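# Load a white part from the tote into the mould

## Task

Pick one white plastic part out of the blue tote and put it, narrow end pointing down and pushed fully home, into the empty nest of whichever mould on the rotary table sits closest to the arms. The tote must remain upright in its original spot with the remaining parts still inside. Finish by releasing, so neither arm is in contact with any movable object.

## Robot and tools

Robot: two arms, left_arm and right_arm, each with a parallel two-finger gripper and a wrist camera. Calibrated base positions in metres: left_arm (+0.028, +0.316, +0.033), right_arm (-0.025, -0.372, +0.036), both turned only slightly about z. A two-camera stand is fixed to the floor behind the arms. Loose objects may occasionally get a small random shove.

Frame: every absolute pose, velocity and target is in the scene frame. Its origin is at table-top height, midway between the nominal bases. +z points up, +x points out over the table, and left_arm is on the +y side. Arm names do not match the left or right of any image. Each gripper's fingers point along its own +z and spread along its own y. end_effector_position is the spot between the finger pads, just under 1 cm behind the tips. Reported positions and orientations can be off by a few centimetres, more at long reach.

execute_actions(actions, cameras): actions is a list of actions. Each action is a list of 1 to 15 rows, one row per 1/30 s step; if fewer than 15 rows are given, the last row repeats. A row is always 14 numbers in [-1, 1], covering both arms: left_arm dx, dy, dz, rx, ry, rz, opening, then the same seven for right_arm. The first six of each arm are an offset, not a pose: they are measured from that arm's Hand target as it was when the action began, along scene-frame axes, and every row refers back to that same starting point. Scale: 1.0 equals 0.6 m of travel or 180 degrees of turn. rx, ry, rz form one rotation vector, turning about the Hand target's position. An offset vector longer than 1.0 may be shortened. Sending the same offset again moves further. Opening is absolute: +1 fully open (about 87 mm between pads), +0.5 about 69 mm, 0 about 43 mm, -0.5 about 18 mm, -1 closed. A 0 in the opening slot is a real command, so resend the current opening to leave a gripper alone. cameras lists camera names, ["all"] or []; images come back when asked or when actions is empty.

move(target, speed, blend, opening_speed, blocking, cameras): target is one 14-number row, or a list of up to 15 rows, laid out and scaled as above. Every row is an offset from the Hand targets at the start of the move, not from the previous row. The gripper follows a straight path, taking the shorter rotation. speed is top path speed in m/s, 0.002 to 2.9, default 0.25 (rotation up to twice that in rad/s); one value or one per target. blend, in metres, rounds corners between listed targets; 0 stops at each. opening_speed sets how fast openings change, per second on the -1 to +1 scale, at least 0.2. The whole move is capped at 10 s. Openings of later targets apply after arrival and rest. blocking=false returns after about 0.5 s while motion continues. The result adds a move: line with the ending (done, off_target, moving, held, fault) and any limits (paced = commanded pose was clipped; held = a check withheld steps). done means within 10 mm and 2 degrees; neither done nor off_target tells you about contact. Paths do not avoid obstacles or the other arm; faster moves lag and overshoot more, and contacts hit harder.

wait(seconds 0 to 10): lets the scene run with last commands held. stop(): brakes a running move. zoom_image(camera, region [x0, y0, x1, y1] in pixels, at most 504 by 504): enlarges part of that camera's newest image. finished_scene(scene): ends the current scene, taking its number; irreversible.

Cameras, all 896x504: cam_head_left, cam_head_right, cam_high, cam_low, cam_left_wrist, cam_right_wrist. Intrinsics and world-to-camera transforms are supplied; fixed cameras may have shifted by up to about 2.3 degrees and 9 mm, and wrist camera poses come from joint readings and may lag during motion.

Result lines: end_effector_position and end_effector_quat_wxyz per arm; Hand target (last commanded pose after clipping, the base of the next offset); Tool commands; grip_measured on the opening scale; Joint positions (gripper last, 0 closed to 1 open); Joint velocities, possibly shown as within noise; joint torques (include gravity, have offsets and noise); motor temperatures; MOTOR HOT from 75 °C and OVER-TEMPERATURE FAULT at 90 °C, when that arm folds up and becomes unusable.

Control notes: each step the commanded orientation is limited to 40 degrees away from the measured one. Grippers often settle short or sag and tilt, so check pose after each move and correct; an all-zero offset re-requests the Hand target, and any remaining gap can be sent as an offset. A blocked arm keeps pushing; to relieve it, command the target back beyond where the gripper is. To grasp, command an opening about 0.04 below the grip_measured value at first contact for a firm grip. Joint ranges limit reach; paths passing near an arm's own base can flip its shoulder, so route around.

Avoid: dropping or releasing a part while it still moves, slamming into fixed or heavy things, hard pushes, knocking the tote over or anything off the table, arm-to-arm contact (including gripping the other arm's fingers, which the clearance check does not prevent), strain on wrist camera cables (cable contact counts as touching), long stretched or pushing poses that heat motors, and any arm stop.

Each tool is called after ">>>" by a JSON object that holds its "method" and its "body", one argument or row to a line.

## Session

>>> {"method": "execute_actions", "body": {
  "actions": []
}}

Scene clock: 0.00 s.
left_arm: end_effector_position=(+0.3120, +0.2415, +0.2616) grip_measured=+1.000 end_effector_quat_wxyz=(+0.542, +0.103, +0.831, +0.070) | right_arm: end_effector_position=(+0.2310, -0.4574, +0.1255) grip_measured=+0.985 end_effector_quat_wxyz=(+0.450, +0.120, +0.878, -0.108)
Joint positions: left_arm=[-0.537 0.881 0.854 -0.45 -0.503 0.007 1] | right_arm=[-0.232 0.823 0.419 -0.208 0.095 -0.034 0.993]
Joint velocities: within noise
Joint torques (N m): no reading
Motor temperatures (°C): left_arm=[28 31 34 28 27 29 28] | right_arm=[29 32 33 28 27 28 31]
Heat: left arm: 34 °C; right arm: 33 °C.
Hand target: left_arm +0.3125, +0.2412, +0.2659; +0.547, +0.101, +0.829, +0.068 | right_arm +0.2344, -0.4583, +0.1320; +0.459, +0.120, +0.874, -0.109
Tool commands: left_gripper/opening=+1.0 right_gripper/opening=+1.0
camera_calibration:
cam_left_wrist: T_world_to_cam=[[-0.0995639, -0.970617, -0.219066, 0.319423], [-0.954538, 0.155336, -0.254417, 0.348673], [0.28097, 0.183776, -0.941957, 0.252936], [0, 0, 0, 1]] pos_world=[0.293557, 0.209393, 0.396937]
cam_right_wrist: T_world_to_cam=[[-0.315204, -0.944162, 0.0959412, -0.37519], [-0.94598, 0.304493, -0.111378, 0.397127], [0.0759456, -0.125865, -0.989136, 0.194348], [0, 0, 0, 1]] pos_world=[0.242653, -0.450701, 0.272464]

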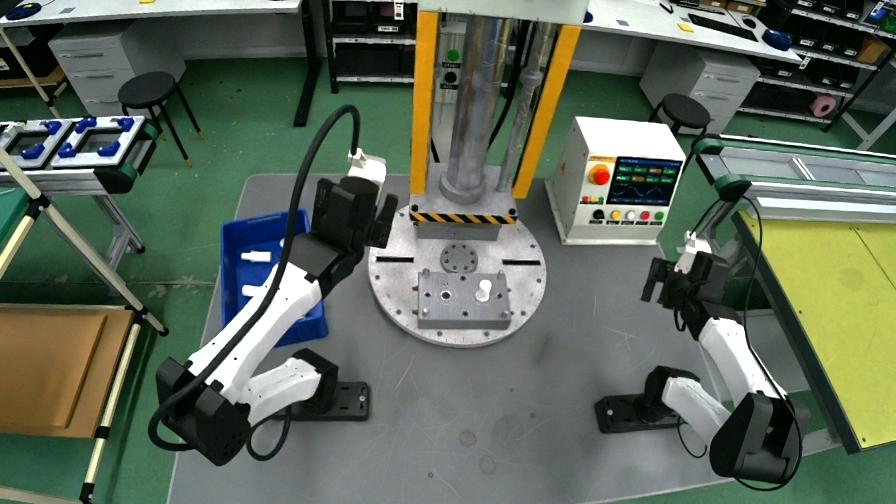

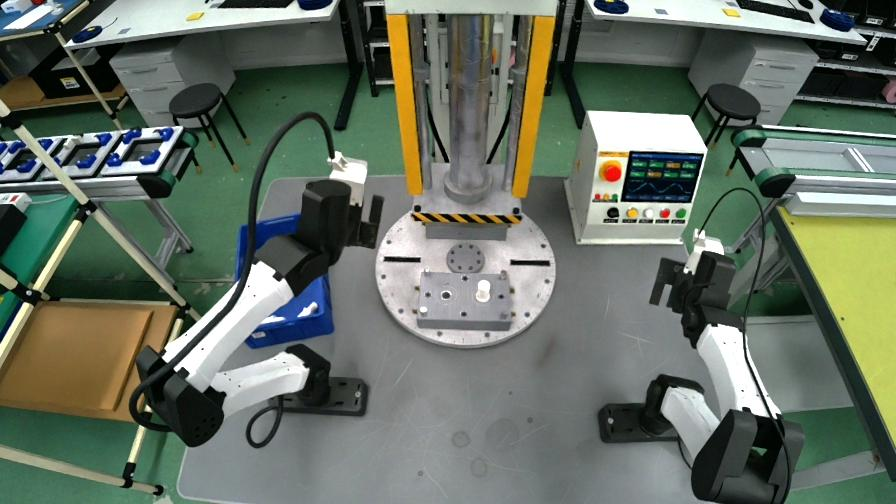

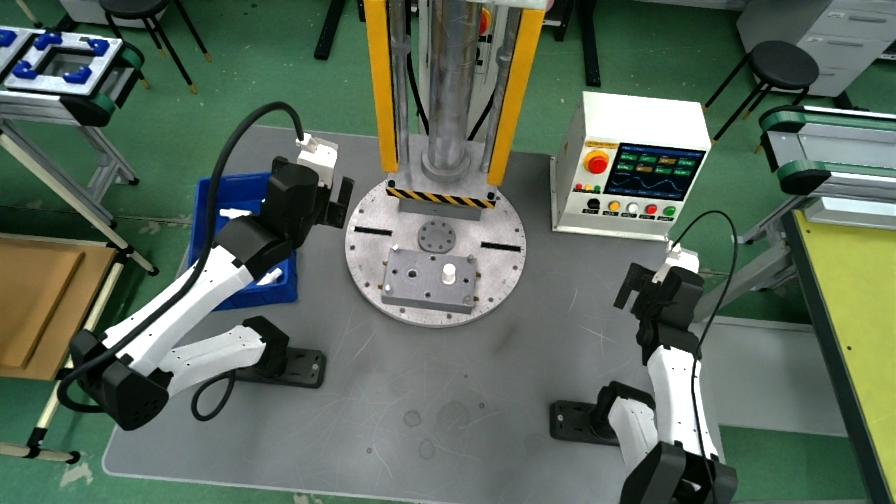

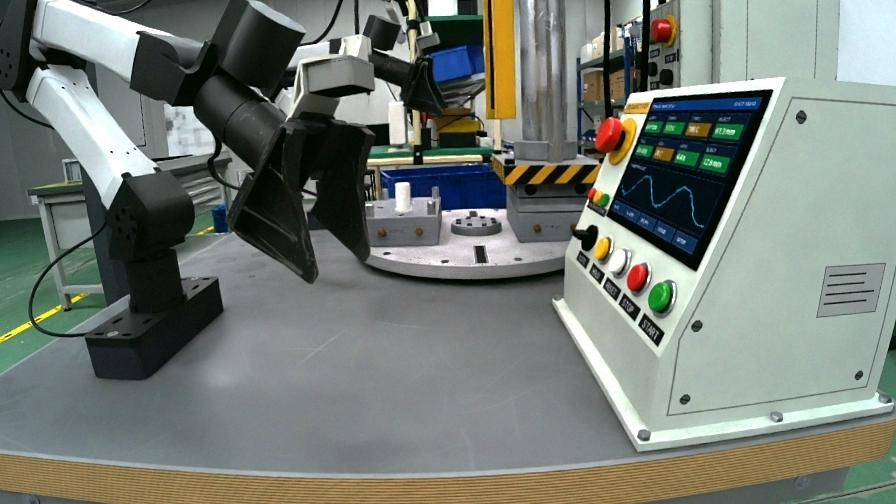

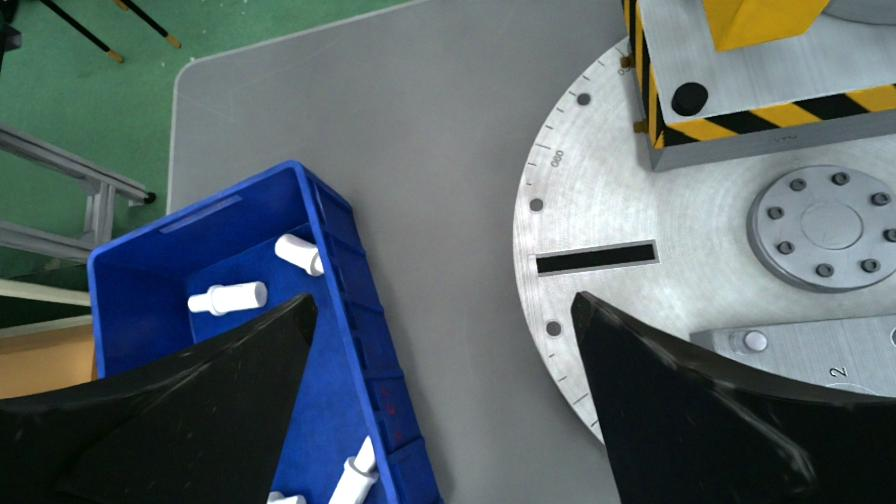

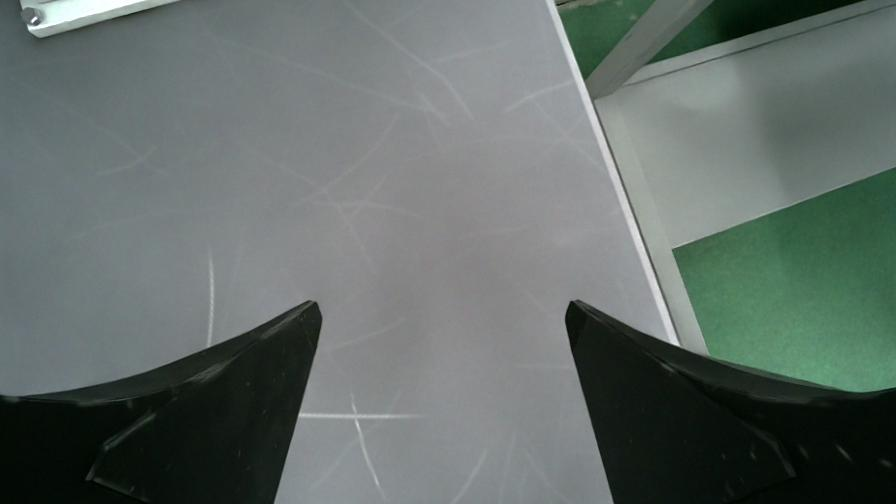

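>>> {"method": "move", "body": {
  "target": [-0.0625,0.3147,0.0902,-0.0668,0.0931,0.0402,1,0,0,0,0,0,0,1],
  "speed": 0.2,
  "cameras": ["cam_head_left","cam_head_right","cam_high","cam_low","cam_left_wrist"]
}}

Scene clock: 21.60 s.
left_arm: end_effector_position=(+0.2739, +0.4291, +0.3141) grip_measured=+1.000 end_effector_quat_wxyz=(+0.418, -0.005, +0.908, +0.001) | right_arm: end_effector_position=(+0.2310, -0.4574, +0.1255) grip_measured=+0.985 end_effector_quat_wxyz=(+0.450, +0.120, +0.878, -0.108)
Joint positions: left_arm=[0.688 1.149 1.439 -1.119 0.489 0.47 1] | right_arm=[-0.232 0.823 0.419 -0.208 0.095 -0.034 0.993]
Joint torques (N m): left_arm=[1.36 -1.73 9.95 1.34 0.5 0.09] | right_arm=[-0.28 -1.32 8.12 2.12 0.08 0.02]
Motor temperatures (°C): left_arm=[28 31 39 31 27 29 28] | right_arm=[29 32 37 33 27 28 31]
Heat: left arm: 39 °C; right arm: 37 °C.
Hand target: left_arm +0.2749, +0.4300, +0.3201; +0.423, +0.000, +0.906, +0.000 | right_arm +0.2344, -0.4583, +0.1320; +0.459, +0.120, +0.874, -0.109
Off the commanded pose: left_arm 0.006 m, 1 deg | right_arm 0.007 m, 1 deg.
move: done
camera_calibration:
cam_left_wrist: T_world_to_cam=[[0.00862722, -0.999883, 0.0126455, 0.419401], [-0.9998, -0.00839705, 0.0181428, 0.29344], [-0.0180345, -0.0127995, -0.999755, 0.462987], [0, 0, 0, 1]] pos_world=[0.298113, 0.427742, 0.452247]
Images, in order (width x height): cam_head_left 896x504, cam_head_right 896x504, cam_high 896x504, cam_low 896x504, cam_left_wrist 896x504.

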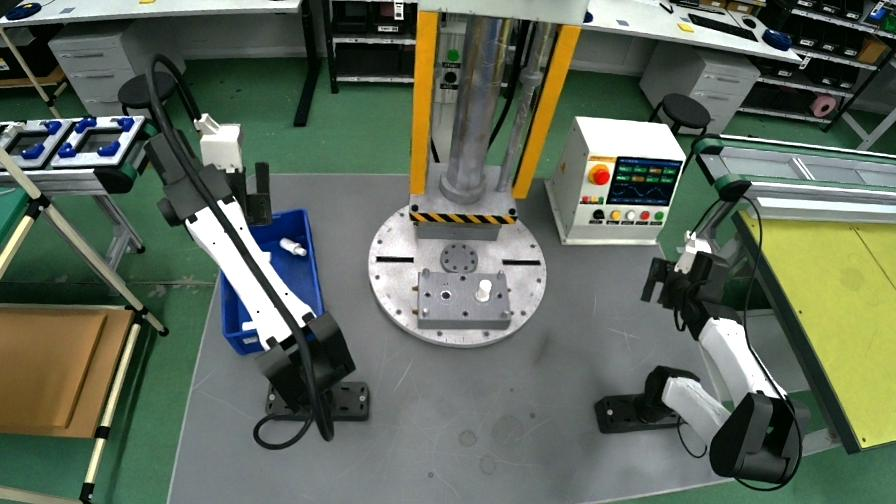

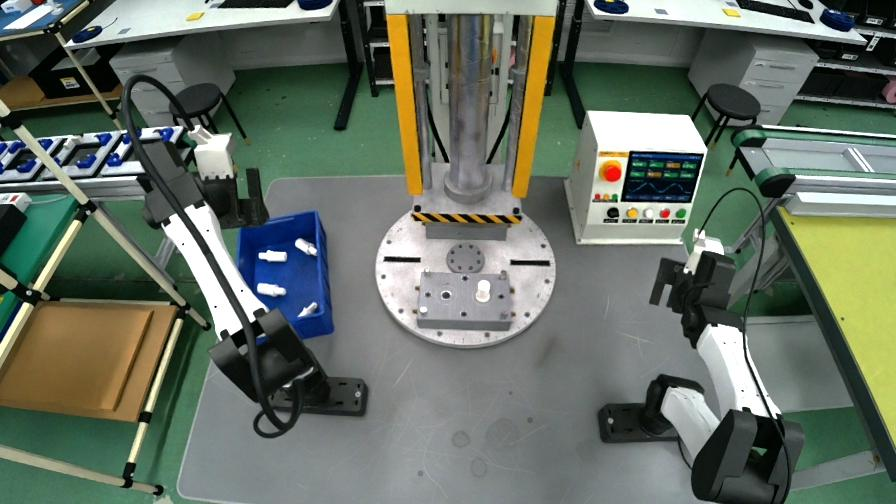

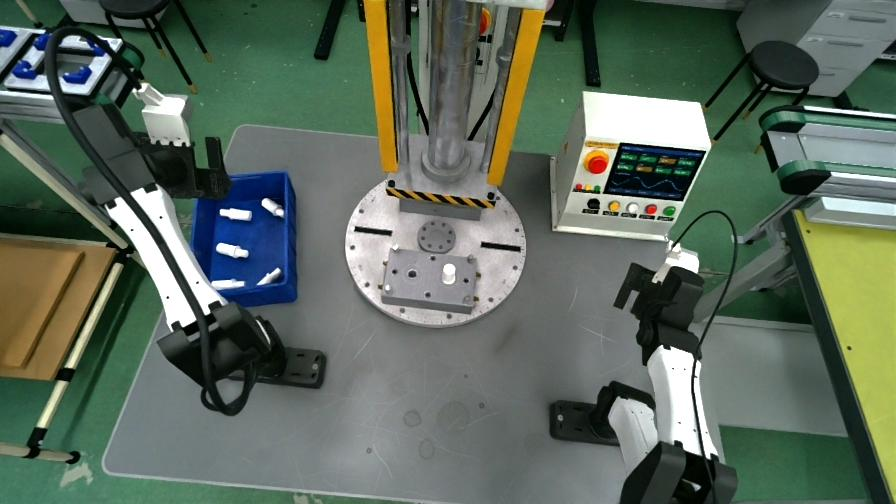

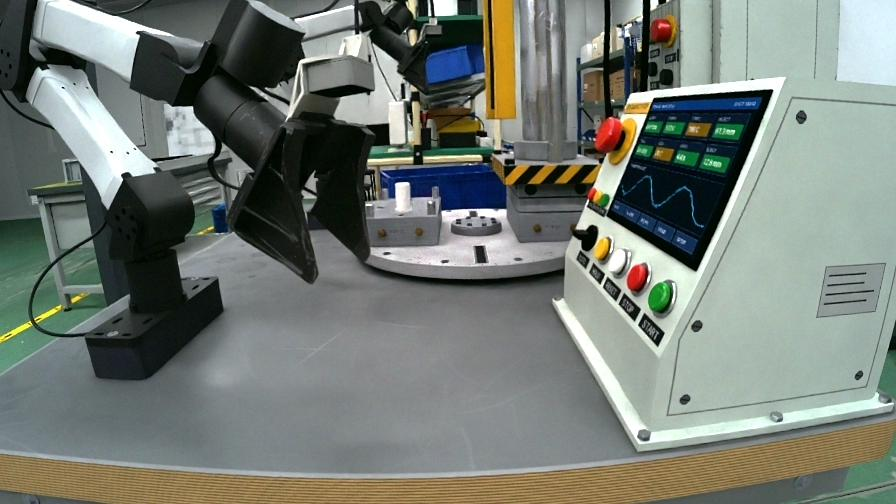

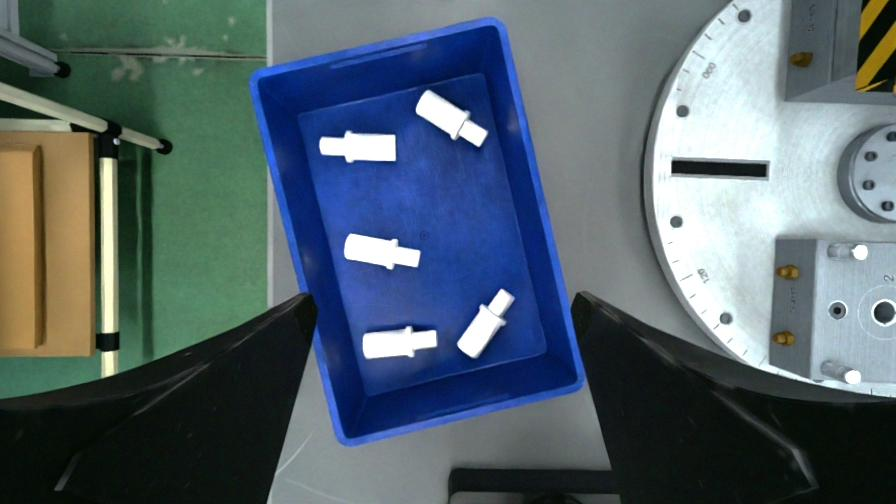

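>>> {"method": "zoom_image", "body": {
  "camera": "cam_left_wrist",
  "region": [240, 40, 500, 270]
}}

>>> {"method": "zoom_image", "body": {
  "camera": "cam_left_wrist",
  "region": [280, 200, 540, 430]
}}

>>> {"method": "zoom_image", "body": {
  "camera": "cam_head_left",
  "region": [140, 90, 300, 250]
}}

>>> {"method": "zoom_image", "body": {
  "camera": "cam_low",
  "region": [200, 30, 400, 300]
}}

Scaled by 1.938 from the camera's 896x504 image, which has a finer 1280x720 frame.

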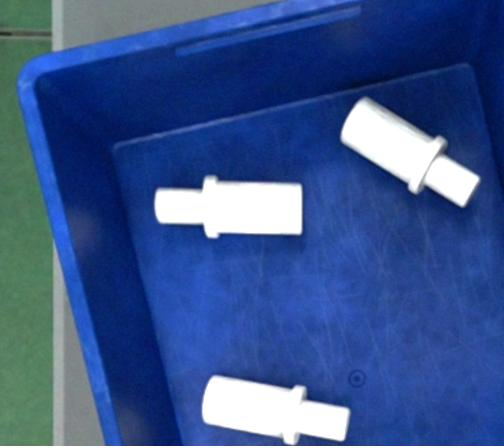

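Scaled by 1.938 from the camera's 896x504 image, which has a finer 1280x720 frame.

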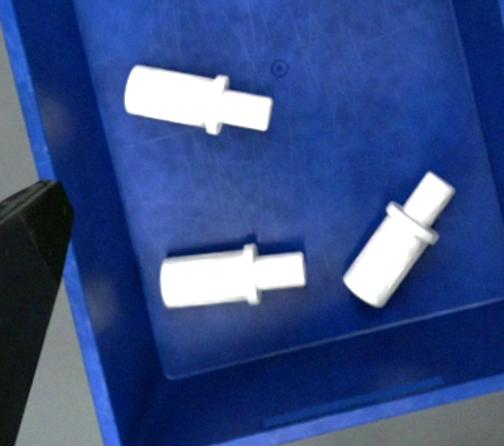

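Scaled by 3.150 from the camera's 896x504 image, which has a finer 1280x720 frame.

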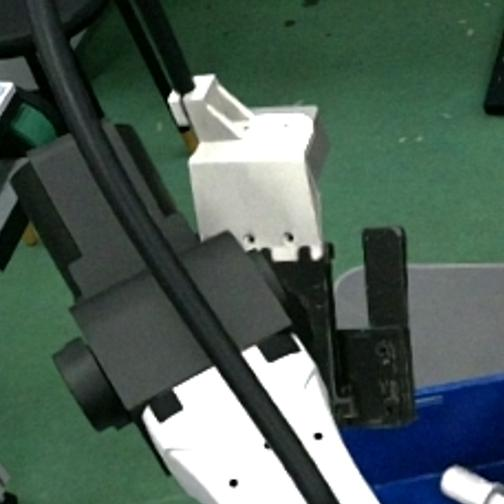

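Scaled by 1.867 from the camera's 896x504 image, which has a finer 1280x720 frame.

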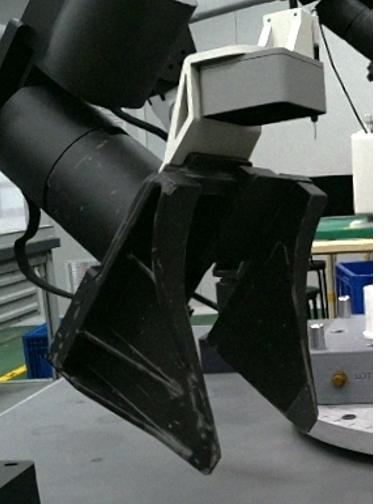

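>>> {"method": "move", "body": {
  "target": [
    [0.0185,0.107,-0.1,-0.1113,0.1281,0.4458,0.15,0,0,0,0,0,0,1],
    [0.0185,0.107,-0.2167,-0.1113,0.1281,0.4458,0.15,0,0,0,0,0,0,1]
  ],
  "speed": 0.2,
  "blend": 0.03,
  "cameras": ["cam_head_left","cam_head_right","cam_high","cam_left_wrist"]
}}

Scene clock: 317.43 s.
left_arm: end_effector_position=(+0.2886, +0.4895, +0.1837) grip_measured=+0.150 end_effector_quat_wxyz=(+0.126, -0.637, +0.751, +0.120) | right_arm: end_effector_position=(+0.2310, -0.4574, +0.1255) grip_measured=+0.985 end_effector_quat_wxyz=(+0.450, +0.120, +0.878, -0.108)
Joint positions: left_arm=[0.54 1.631 1.492 -1.22 -0.279 -0.85 0.575] | right_arm=[-0.232 0.823 0.419 -0.208 0.095 -0.034 0.993]
Joint torques (N m): left_arm=[1.37 -8.65 6.48 0.87 -0.3 -0.09] | right_arm=[-0.43 -1.25 8.01 2.15 0.07 0]
Motor temperatures (°C): left_arm=[29 30 47 33 28 29 28] | right_arm=[29 32 47 42 27 28 31]
Heat: left arm: 47 °C; right arm: 47 °C.
Hand target: left_arm +0.2860, +0.4942, +0.1901; +0.144, -0.644, +0.741, +0.125 | right_arm +0.2344, -0.4583, +0.1320; +0.459, +0.120, +0.874, -0.109
Off the commanded pose: left_arm 0.008 m, 3 deg | right_arm 0.007 m, 1 deg.
move: off_target (left_arm)
camera_calibration:
cam_left_wrist: T_world_to_cam=[[0.987746, -0.155748, -0.0100524, -0.210294], [-0.129158, -0.851876, 0.507568, 0.382831], [-0.0876159, -0.500049, -0.861553, 0.566902], [0, 0, 0, 1]] pos_world=[0.306833, 0.576851, 0.291989]
Images, in order (width x height): cam_head_left 896x504, cam_head_right 896x504, cam_high 896x504, cam_left_wrist 896x504.

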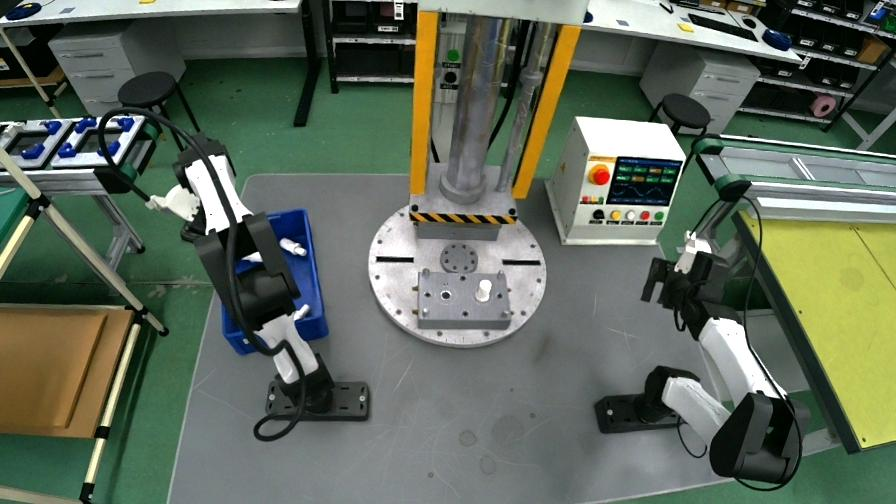

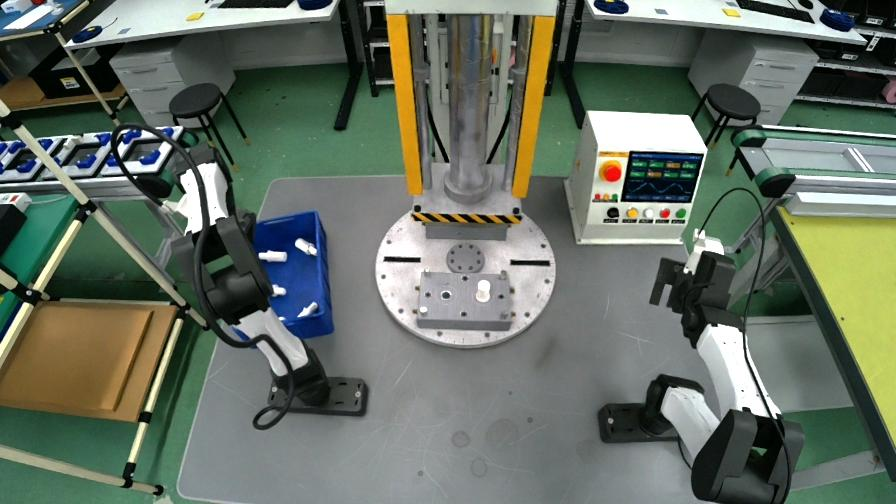

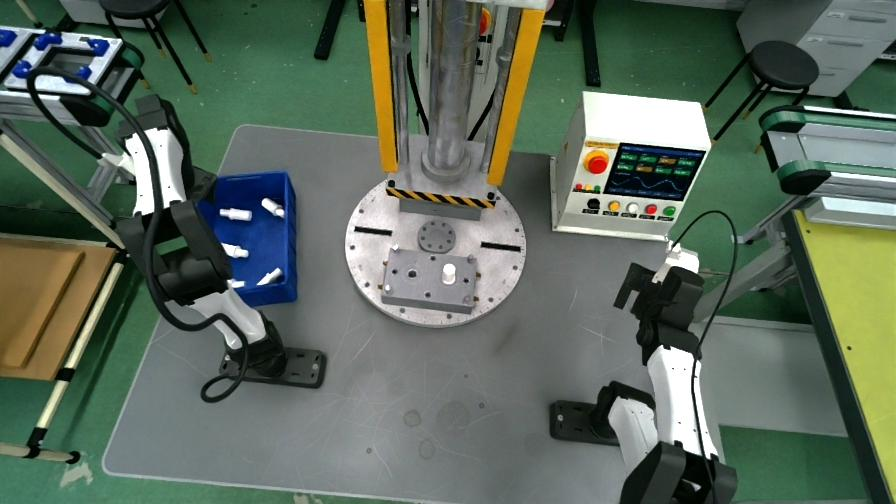

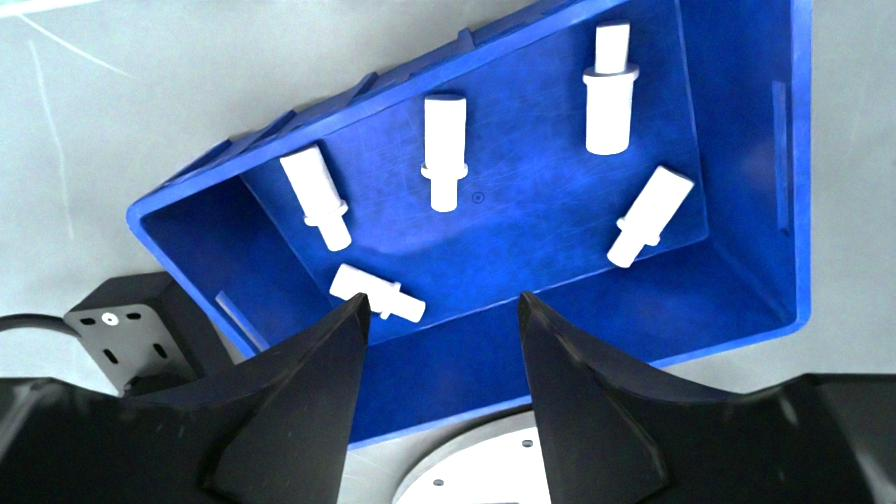

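>>> {"method": "move", "body": {
  "target": [0,0,-0.1167,0,0,0,0.0,0,0,0,0,0,0,1],
  "speed": 0.1,
  "cameras": ["cam_high","cam_left_wrist"]
}}

Scene clock: 344.17 s.
left_arm: end_effector_position=(+0.2873, +0.4889, +0.1171) grip_measured=+0.000 end_effector_quat_wxyz=(+0.131, -0.638, +0.750, +0.119) | right_arm: end_effector_position=(+0.2310, -0.4574, +0.1255) grip_measured=+0.985 end_effector_quat_wxyz=(+0.450, +0.120, +0.878, -0.108)
Joint positions: left_arm=[0.54 1.623 1.218 -0.943 -0.279 -0.85 0.5] | right_arm=[-0.232 0.823 0.419 -0.208 0.095 -0.034 0.993]
Joint torques (N m): left_arm=[1.36 -7.69 6.57 0.86 -0.3 -0.08] | right_arm=[-0.39 -1.31 8.18 2.14 0.07 0.01]
Motor temperatures (°C): left_arm=[29 36 46 33 28 29 28] | right_arm=[29 32 48 42 27 28 31]
Heat: left arm: 46 °C; right arm: 48 °C.
Hand target: left_arm +0.2861, +0.4942, +0.1200; +0.144, -0.644, +0.741, +0.125 | right_arm +0.2344, -0.4583, +0.1320; +0.459, +0.120, +0.874, -0.109
Off the commanded pose: left_arm 0.006 m, 2 deg | right_arm 0.007 m, 1 deg.
move: done
camera_calibration:
cam_left_wrist: T_world_to_cam=[[0.987874, -0.155245, -0.00180166, -0.211045], [-0.133425, -0.854846, 0.501434, 0.419212], [-0.079385, -0.495113, -0.865194, 0.504701], [0, 0, 0, 1]] pos_world=[0.304485, 0.575483, 0.226077]
Images, in order (width x height): cam_high 896x504, cam_left_wrist 896x504.

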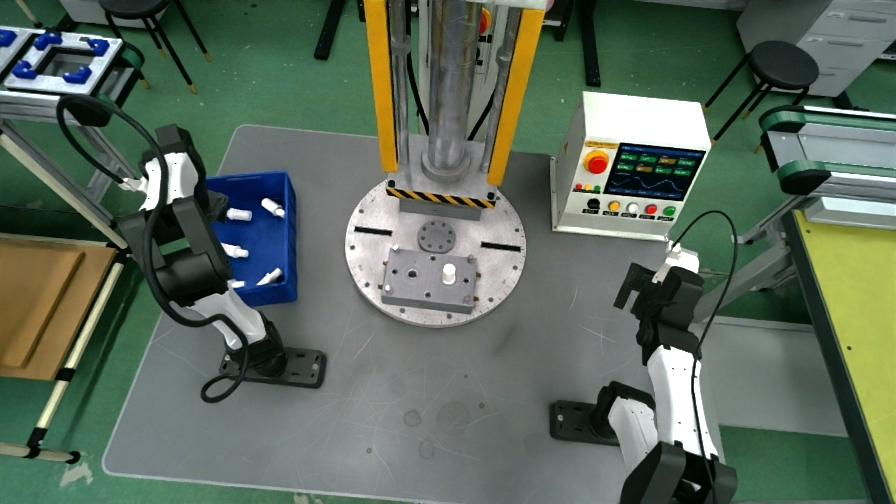

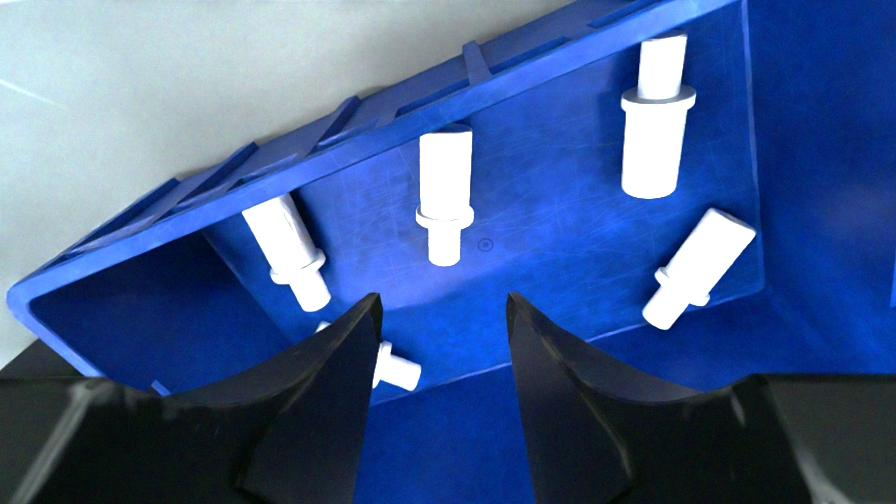

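>>> {"method": "move", "body": {
  "target": [0,0,-0.0833,0,0,0,0.0,0,0,0,0,0,0,1],
  "speed": 0.08,
  "cameras": ["cam_high","cam_left_wrist"]
}}

Scene clock: 357.57 s.
left_arm: end_effector_position=(+0.2883, +0.4894, +0.0761) grip_measured=+0.000 end_effector_quat_wxyz=(+0.145, -0.638, +0.747, +0.116) | right_arm: end_effector_position=(+0.2310, -0.4574, +0.1255) grip_measured=+0.985 end_effector_quat_wxyz=(+0.450, +0.120, +0.878, -0.108)
Joint positions: left_arm=[0.54 1.639 1.063 -0.742 -0.279 -0.85 0.5] | right_arm=[-0.232 0.823 0.419 -0.208 0.095 -0.034 0.993]
Joint torques (N m): left_arm=[1.36 -5.23 6.58 0.96 -0.29 -0.07] | right_arm=[-0.36 -1.36 8.09 2.14 0.07 0.02]
Heat: left arm: 46 °C; right arm: 48 °C.
Hand target: left_arm +0.2861, +0.4943, +0.0702; +0.144, -0.644, +0.741, +0.125 | right_arm +0.2344, -0.4583, +0.1320; +0.459, +0.120, +0.874, -0.109
Off the commanded pose: left_arm 0.008 m, 1 deg | right_arm 0.007 m, 1 deg.
move: done
camera_calibration:
cam_left_wrist: T_world_to_cam=[[0.987626, -0.155351, 0.0214667, -0.213648], [-0.146179, -0.862321, 0.484804, 0.449076], [-0.0568039, -0.481943, -0.874359, 0.457335], [0, 0, 0, 1]] pos_world=[0.302629, 0.574467, 0.186748]
Images, in order (width x height): cam_high 896x504, cam_left_wrist 896x504.

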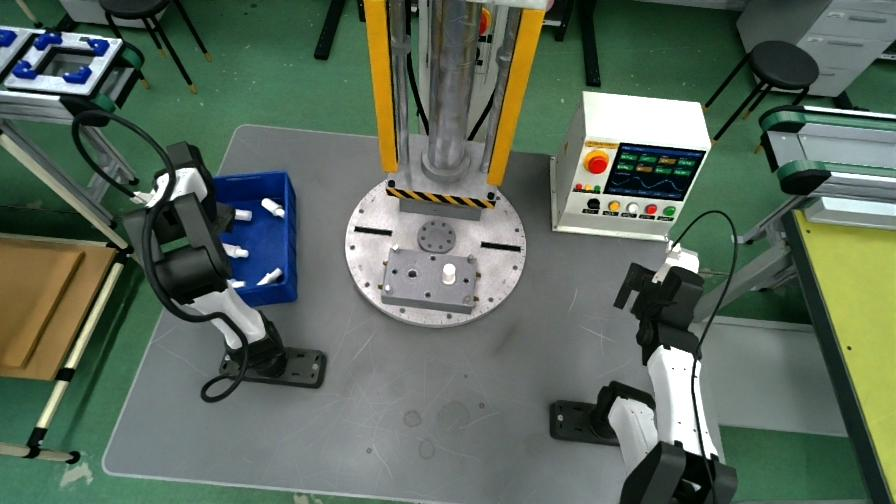

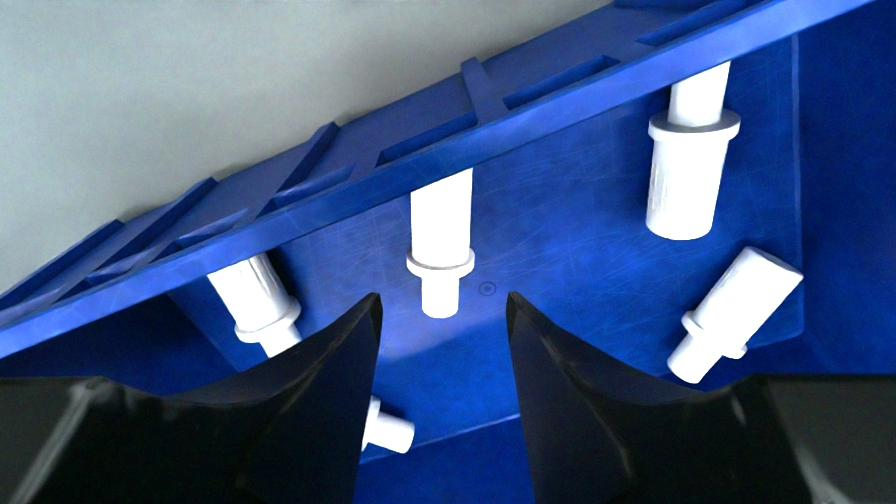

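>>> {"method": "zoom_image", "body": {
  "camera": "cam_high",
  "region": [180, 150, 320, 330]
}}

>>> {"method": "zoom_image", "body": {
  "camera": "cam_left_wrist",
  "region": [260, 120, 640, 420]
}}

Scaled by 2.800 from the camera's 896x504 image, which has a finer 1280x720 frame.

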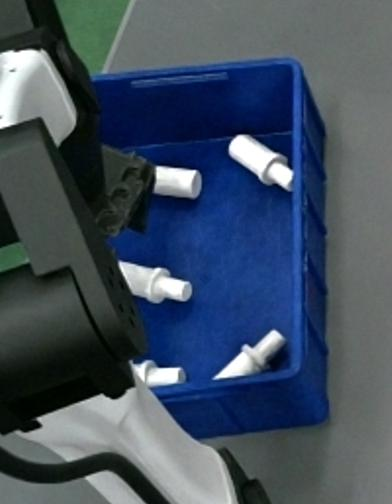

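Scaled by 1.326 from the camera's 896x504 image, which has a finer 1280x720 frame.

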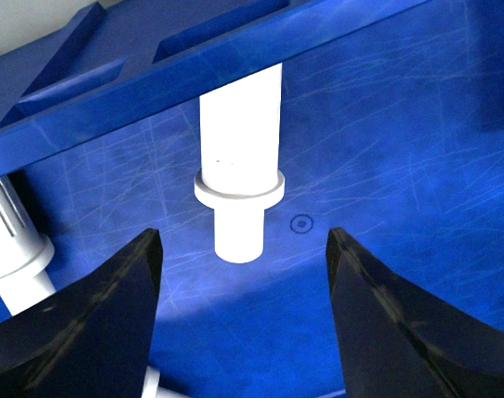

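>>> {"method": "move", "body": {
  "target": [
    [0,0,0.09,0,0,0,0.0,0,0,0,0,0,0,1],
    [-0.0068,-0.004,0.1,0.0993,-0.0122,0.0111,0.0,0,0,0,0,0,0,1]
  ],
  "speed": 0.1,
  "blend": 0.02,
  "cameras": ["cam_high","cam_left_wrist"]
}}

Scene clock: 501.23 s.
left_arm: end_effector_position=(+0.2810, +0.4897, +0.1238) grip_measured=+0.000 end_effector_quat_wxyz=(+0.235, -0.627, +0.708, +0.225) | right_arm: end_effector_position=(+0.2310, -0.4574, +0.1255) grip_measured=+0.985 end_effector_quat_wxyz=(+0.450, +0.120, +0.878, -0.108)
Joint positions: left_arm=[0.389 1.482 1.037 -0.793 -0.584 -0.971 0.5] | right_arm=[-0.232 0.823 0.419 -0.208 0.095 -0.034 0.993]
Joint torques (N m): left_arm=[0.13 -7.24 6.65 1.06 -0.54 -0.11] | right_arm=[-0.31 -1.31 8.05 2.11 0.09 0.03]
Heat: left arm: 44 °C; right arm: 49 °C.
Hand target: left_arm +0.2821, +0.4918, +0.1302; +0.254, -0.629, +0.698, +0.229 | right_arm +0.2344, -0.4583, +0.1320; +0.459, +0.120, +0.874, -0.109
Off the commanded pose: left_arm 0.007 m, 3 deg | right_arm 0.007 m, 1 deg.
move: off_target (left_arm)
camera_calibration:
cam_left_wrist: T_world_to_cam=[[0.993477, -0.113126, -0.0143394, -0.22535], [-0.107345, -0.970226, 0.217114, 0.500094], [-0.0384737, -0.214158, -0.976041, 0.37505], [0, 0, 0, 1]] pos_world=[0.291992, 0.540031, 0.254256]
Images, in order (width x height): cam_high 896x504, cam_left_wrist 896x504.

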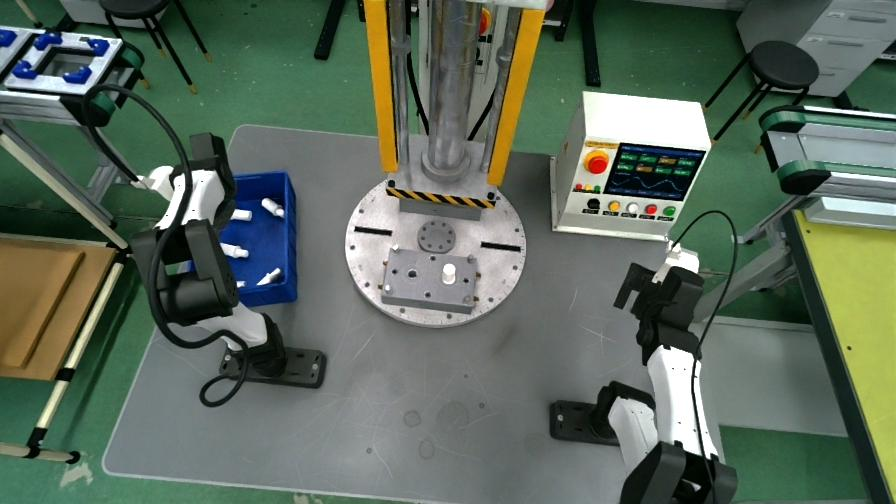

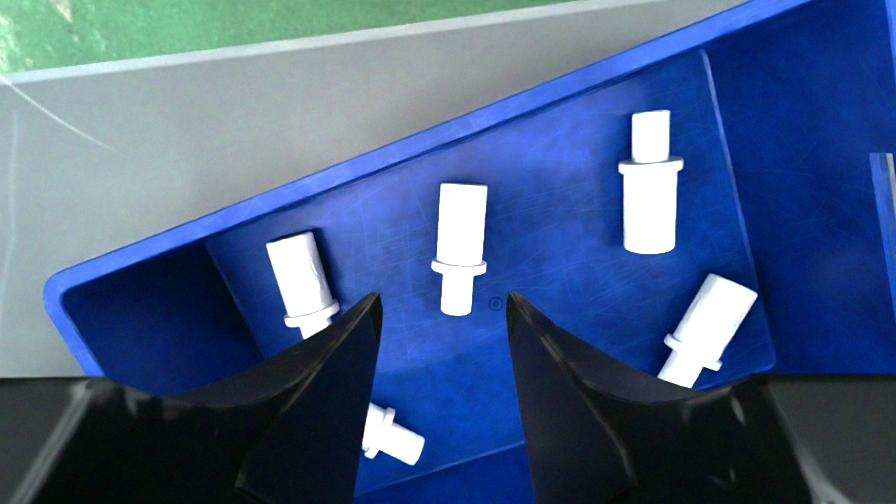

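>>> {"method": "move", "body": {
  "target": [0.0090,0.0012,-0.1,0,0,0,0.0,0,0,0,0,0,0,1],
  "speed": 0.08,
  "cameras": ["cam_high","cam_left_wrist"]
}}

Scene clock: 522.97 s.
left_arm: end_effector_position=(+0.2873, +0.4910, +0.0739) grip_measured=+0.000 end_effector_quat_wxyz=(+0.251, -0.629, +0.702, +0.219) | right_arm: end_effector_position=(+0.2310, -0.4574, +0.1255) grip_measured=+0.985 end_effector_quat_wxyz=(+0.450, +0.120, +0.878, -0.108)
Joint positions: left_arm=[0.385 1.541 0.874 -0.539 -0.585 -0.978 0.5] | right_arm=[-0.232 0.823 0.419 -0.208 0.095 -0.034 0.993]
Joint torques (N m): left_arm=[0.08 -4.46 6.45 1.08 -0.53 -0.09] | right_arm=[-0.32 -1.22 8.14 2.11 0.08 0.01]
Heat: left arm: 44 °C; right arm: 50 °C.
Hand target: left_arm +0.2874, +0.4926, +0.0701; +0.254, -0.629, +0.698, +0.229 | right_arm +0.2344, -0.4583, +0.1320; +0.459, +0.120, +0.874, -0.109
Off the commanded pose: left_arm 0.004 m, 1 deg | right_arm 0.007 m, 1 deg.
move: done
camera_calibration:
cam_left_wrist: T_world_to_cam=[[0.993592, -0.111553, 0.0181916, -0.23545], [-0.112932, -0.973217, 0.200236, 0.517216], [-0.00463256, -0.201007, -0.979579, 0.310994], [0, 0, 0, 1]] pos_world=[0.293792, 0.539611, 0.205361]
Images, in order (width x height): cam_high 896x504, cam_left_wrist 896x504.

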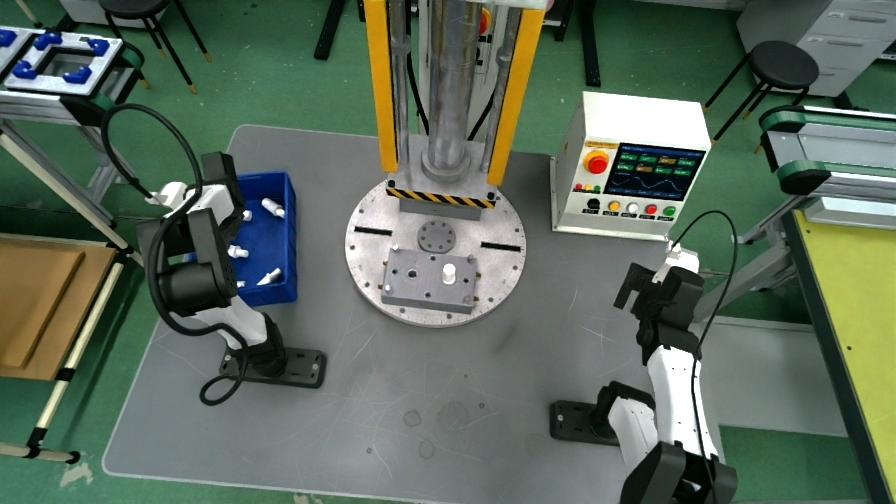

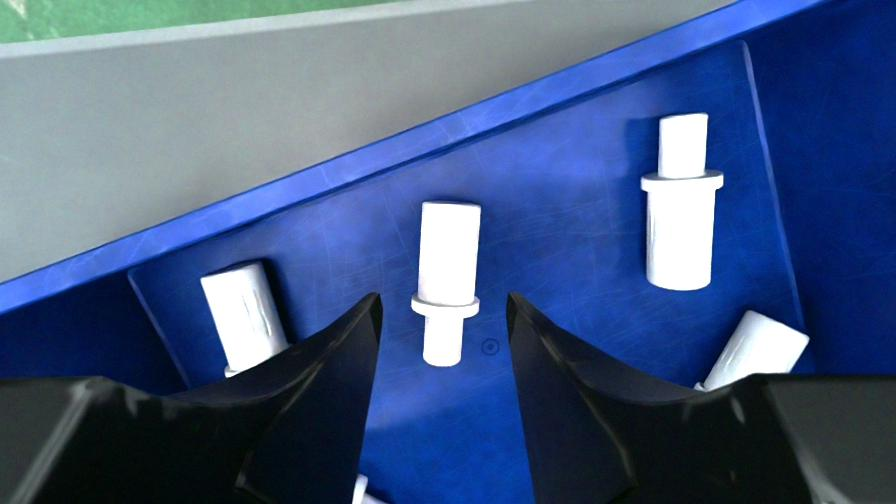

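>>> {"method": "move", "body": {
  "target": [0.000,0.000,-0.05,0,0,0,0.0,0,0,0,0,0,0,1],
  "speed": 0.06,
  "cameras": ["cam_high","cam_left_wrist"]
}}

Scene clock: 537.33 s.
left_arm: end_effector_position=(+0.2880, +0.4913, +0.0442) grip_measured=+0.000 end_effector_quat_wxyz=(+0.251, -0.630, +0.702, +0.219) | right_arm: end_effector_position=(+0.2310, -0.4574, +0.1255) grip_measured=+0.985 end_effector_quat_wxyz=(+0.450, +0.120, +0.878, -0.108)
Joint positions: left_arm=[0.385 1.603 0.803 -0.404 -0.586 -0.978 0.5] | right_arm=[-0.232 0.823 0.419 -0.208 0.095 -0.034 0.993]
Joint torques (N m): left_arm=[0.08 -4.59 6.05 1.1 -0.53 -0.08] | right_arm=[-0.36 -1.31 8.24 2.15 0.08 0.01]
Heat: left arm: 44 °C; right arm: 50 °C.
Hand target: left_arm +0.2874, +0.4926, +0.0401; +0.254, -0.629, +0.698, +0.229 | right_arm +0.2344, -0.4583, +0.1320; +0.459, +0.120, +0.874, -0.109
Off the commanded pose: left_arm 0.004 m, 1 deg | right_arm 0.007 m, 1 deg.
move: done
camera_calibration:
cam_left_wrist: T_world_to_cam=[[0.993618, -0.111208, 0.0188721, -0.23569], [-0.112733, -0.97336, 0.199653, 0.523636], [-0.00383371, -0.200506, -0.979685, 0.281476], [0, 0, 0, 1]] pos_world=[0.294296, 0.539914, 0.175661]
Images, in order (width x height): cam_high 896x504, cam_left_wrist 896x504.

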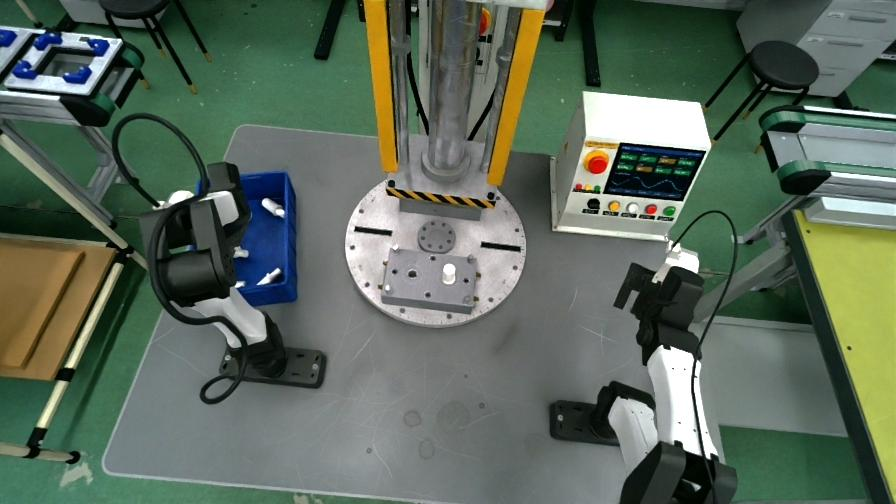

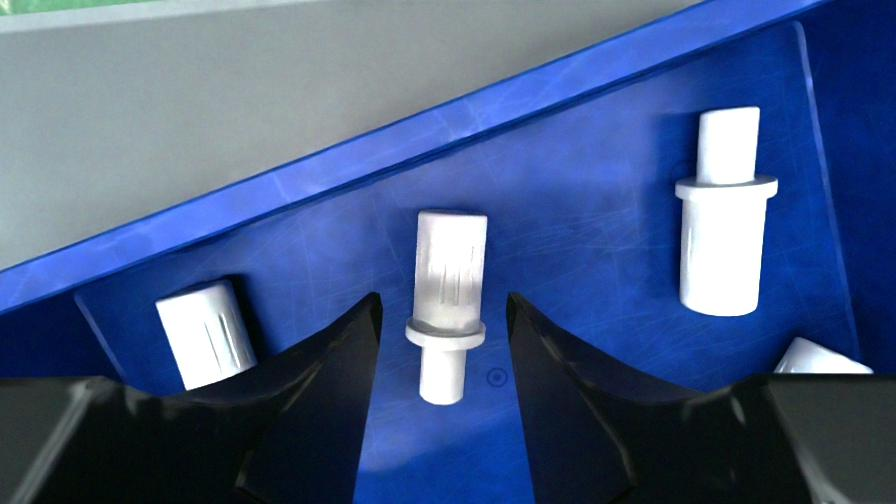

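>>> {"method": "move", "body": {
  "target": [0.000,0.000,-0.0385,0,0,0,0.0,0,0,0,0,0,0,1],
  "speed": 0.05,
  "cameras": ["cam_high","cam_left_wrist"]
}}

Scene clock: 542.63 s.
left_arm: end_effector_position=(+0.2885, +0.4916, +0.0211) grip_measured=+0.000 end_effector_quat_wxyz=(+0.251, -0.630, +0.702, +0.219) | right_arm: end_effector_position=(+0.2310, -0.4574, +0.1255) grip_measured=+0.985 end_effector_quat_wxyz=(+0.450, +0.120, +0.878, -0.108)
Joint positions: left_arm=[0.385 1.664 0.757 -0.297 -0.586 -0.978 0.5] | right_arm=[-0.232 0.823 0.419 -0.208 0.095 -0.034 0.993]
Joint torques (N m): left_arm=[0.1 -4.77 5.63 1.13 -0.51 -0.08] | right_arm=[-0.32 -1.28 8.2 2.12 0.11 0.04]
Heat: left arm: 44 °C; right arm: 50 °C.
Hand target: left_arm +0.2874, +0.4926, +0.0170; +0.254, -0.629, +0.698, +0.229 | right_arm +0.2344, -0.4583, +0.1320; +0.459, +0.120, +0.874, -0.109
Off the commanded pose: left_arm 0.004 m, 1 deg | right_arm 0.007 m, 1 deg.
move: done
camera_calibration:
cam_left_wrist: T_world_to_cam=[[0.993665, -0.110772, 0.0189474, -0.235991], [-0.112322, -0.973474, 0.199328, 0.528491], [-0.00363509, -0.200193, -0.97975, 0.25867], [0, 0, 0, 1]] pos_world=[0.294797, 0.540116, 0.152561]
Images, in order (width x height): cam_high 896x504, cam_left_wrist 896x504.

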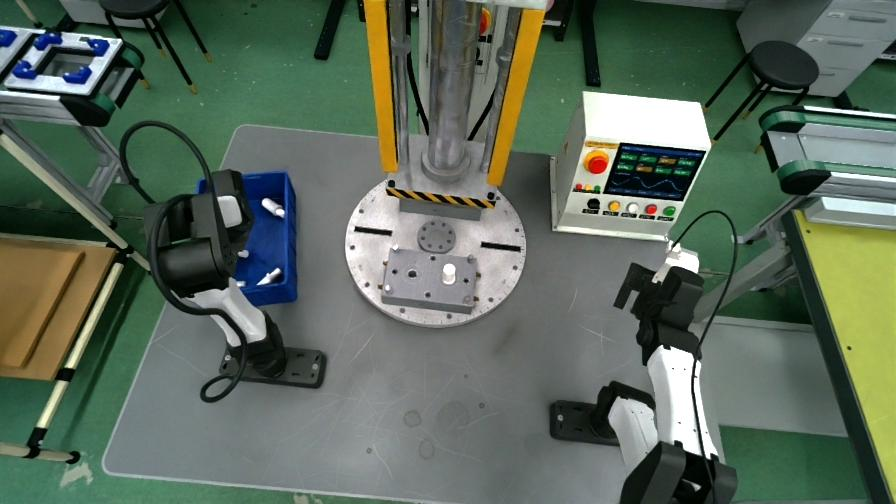

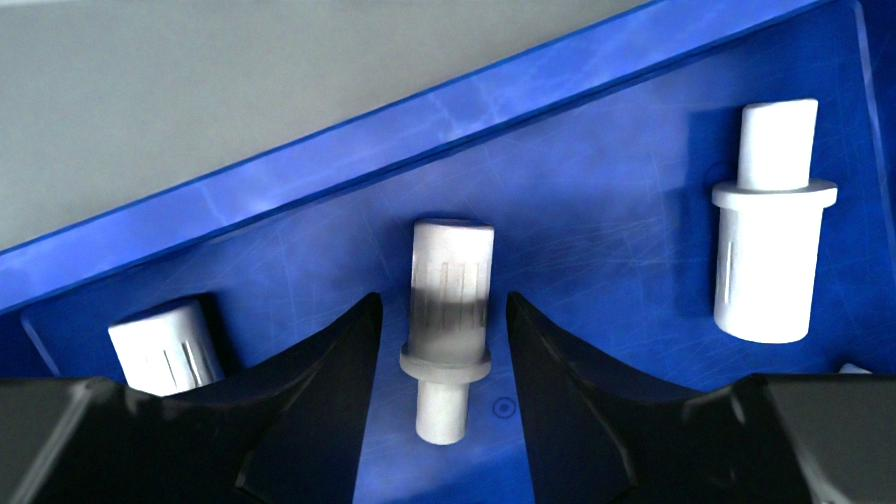

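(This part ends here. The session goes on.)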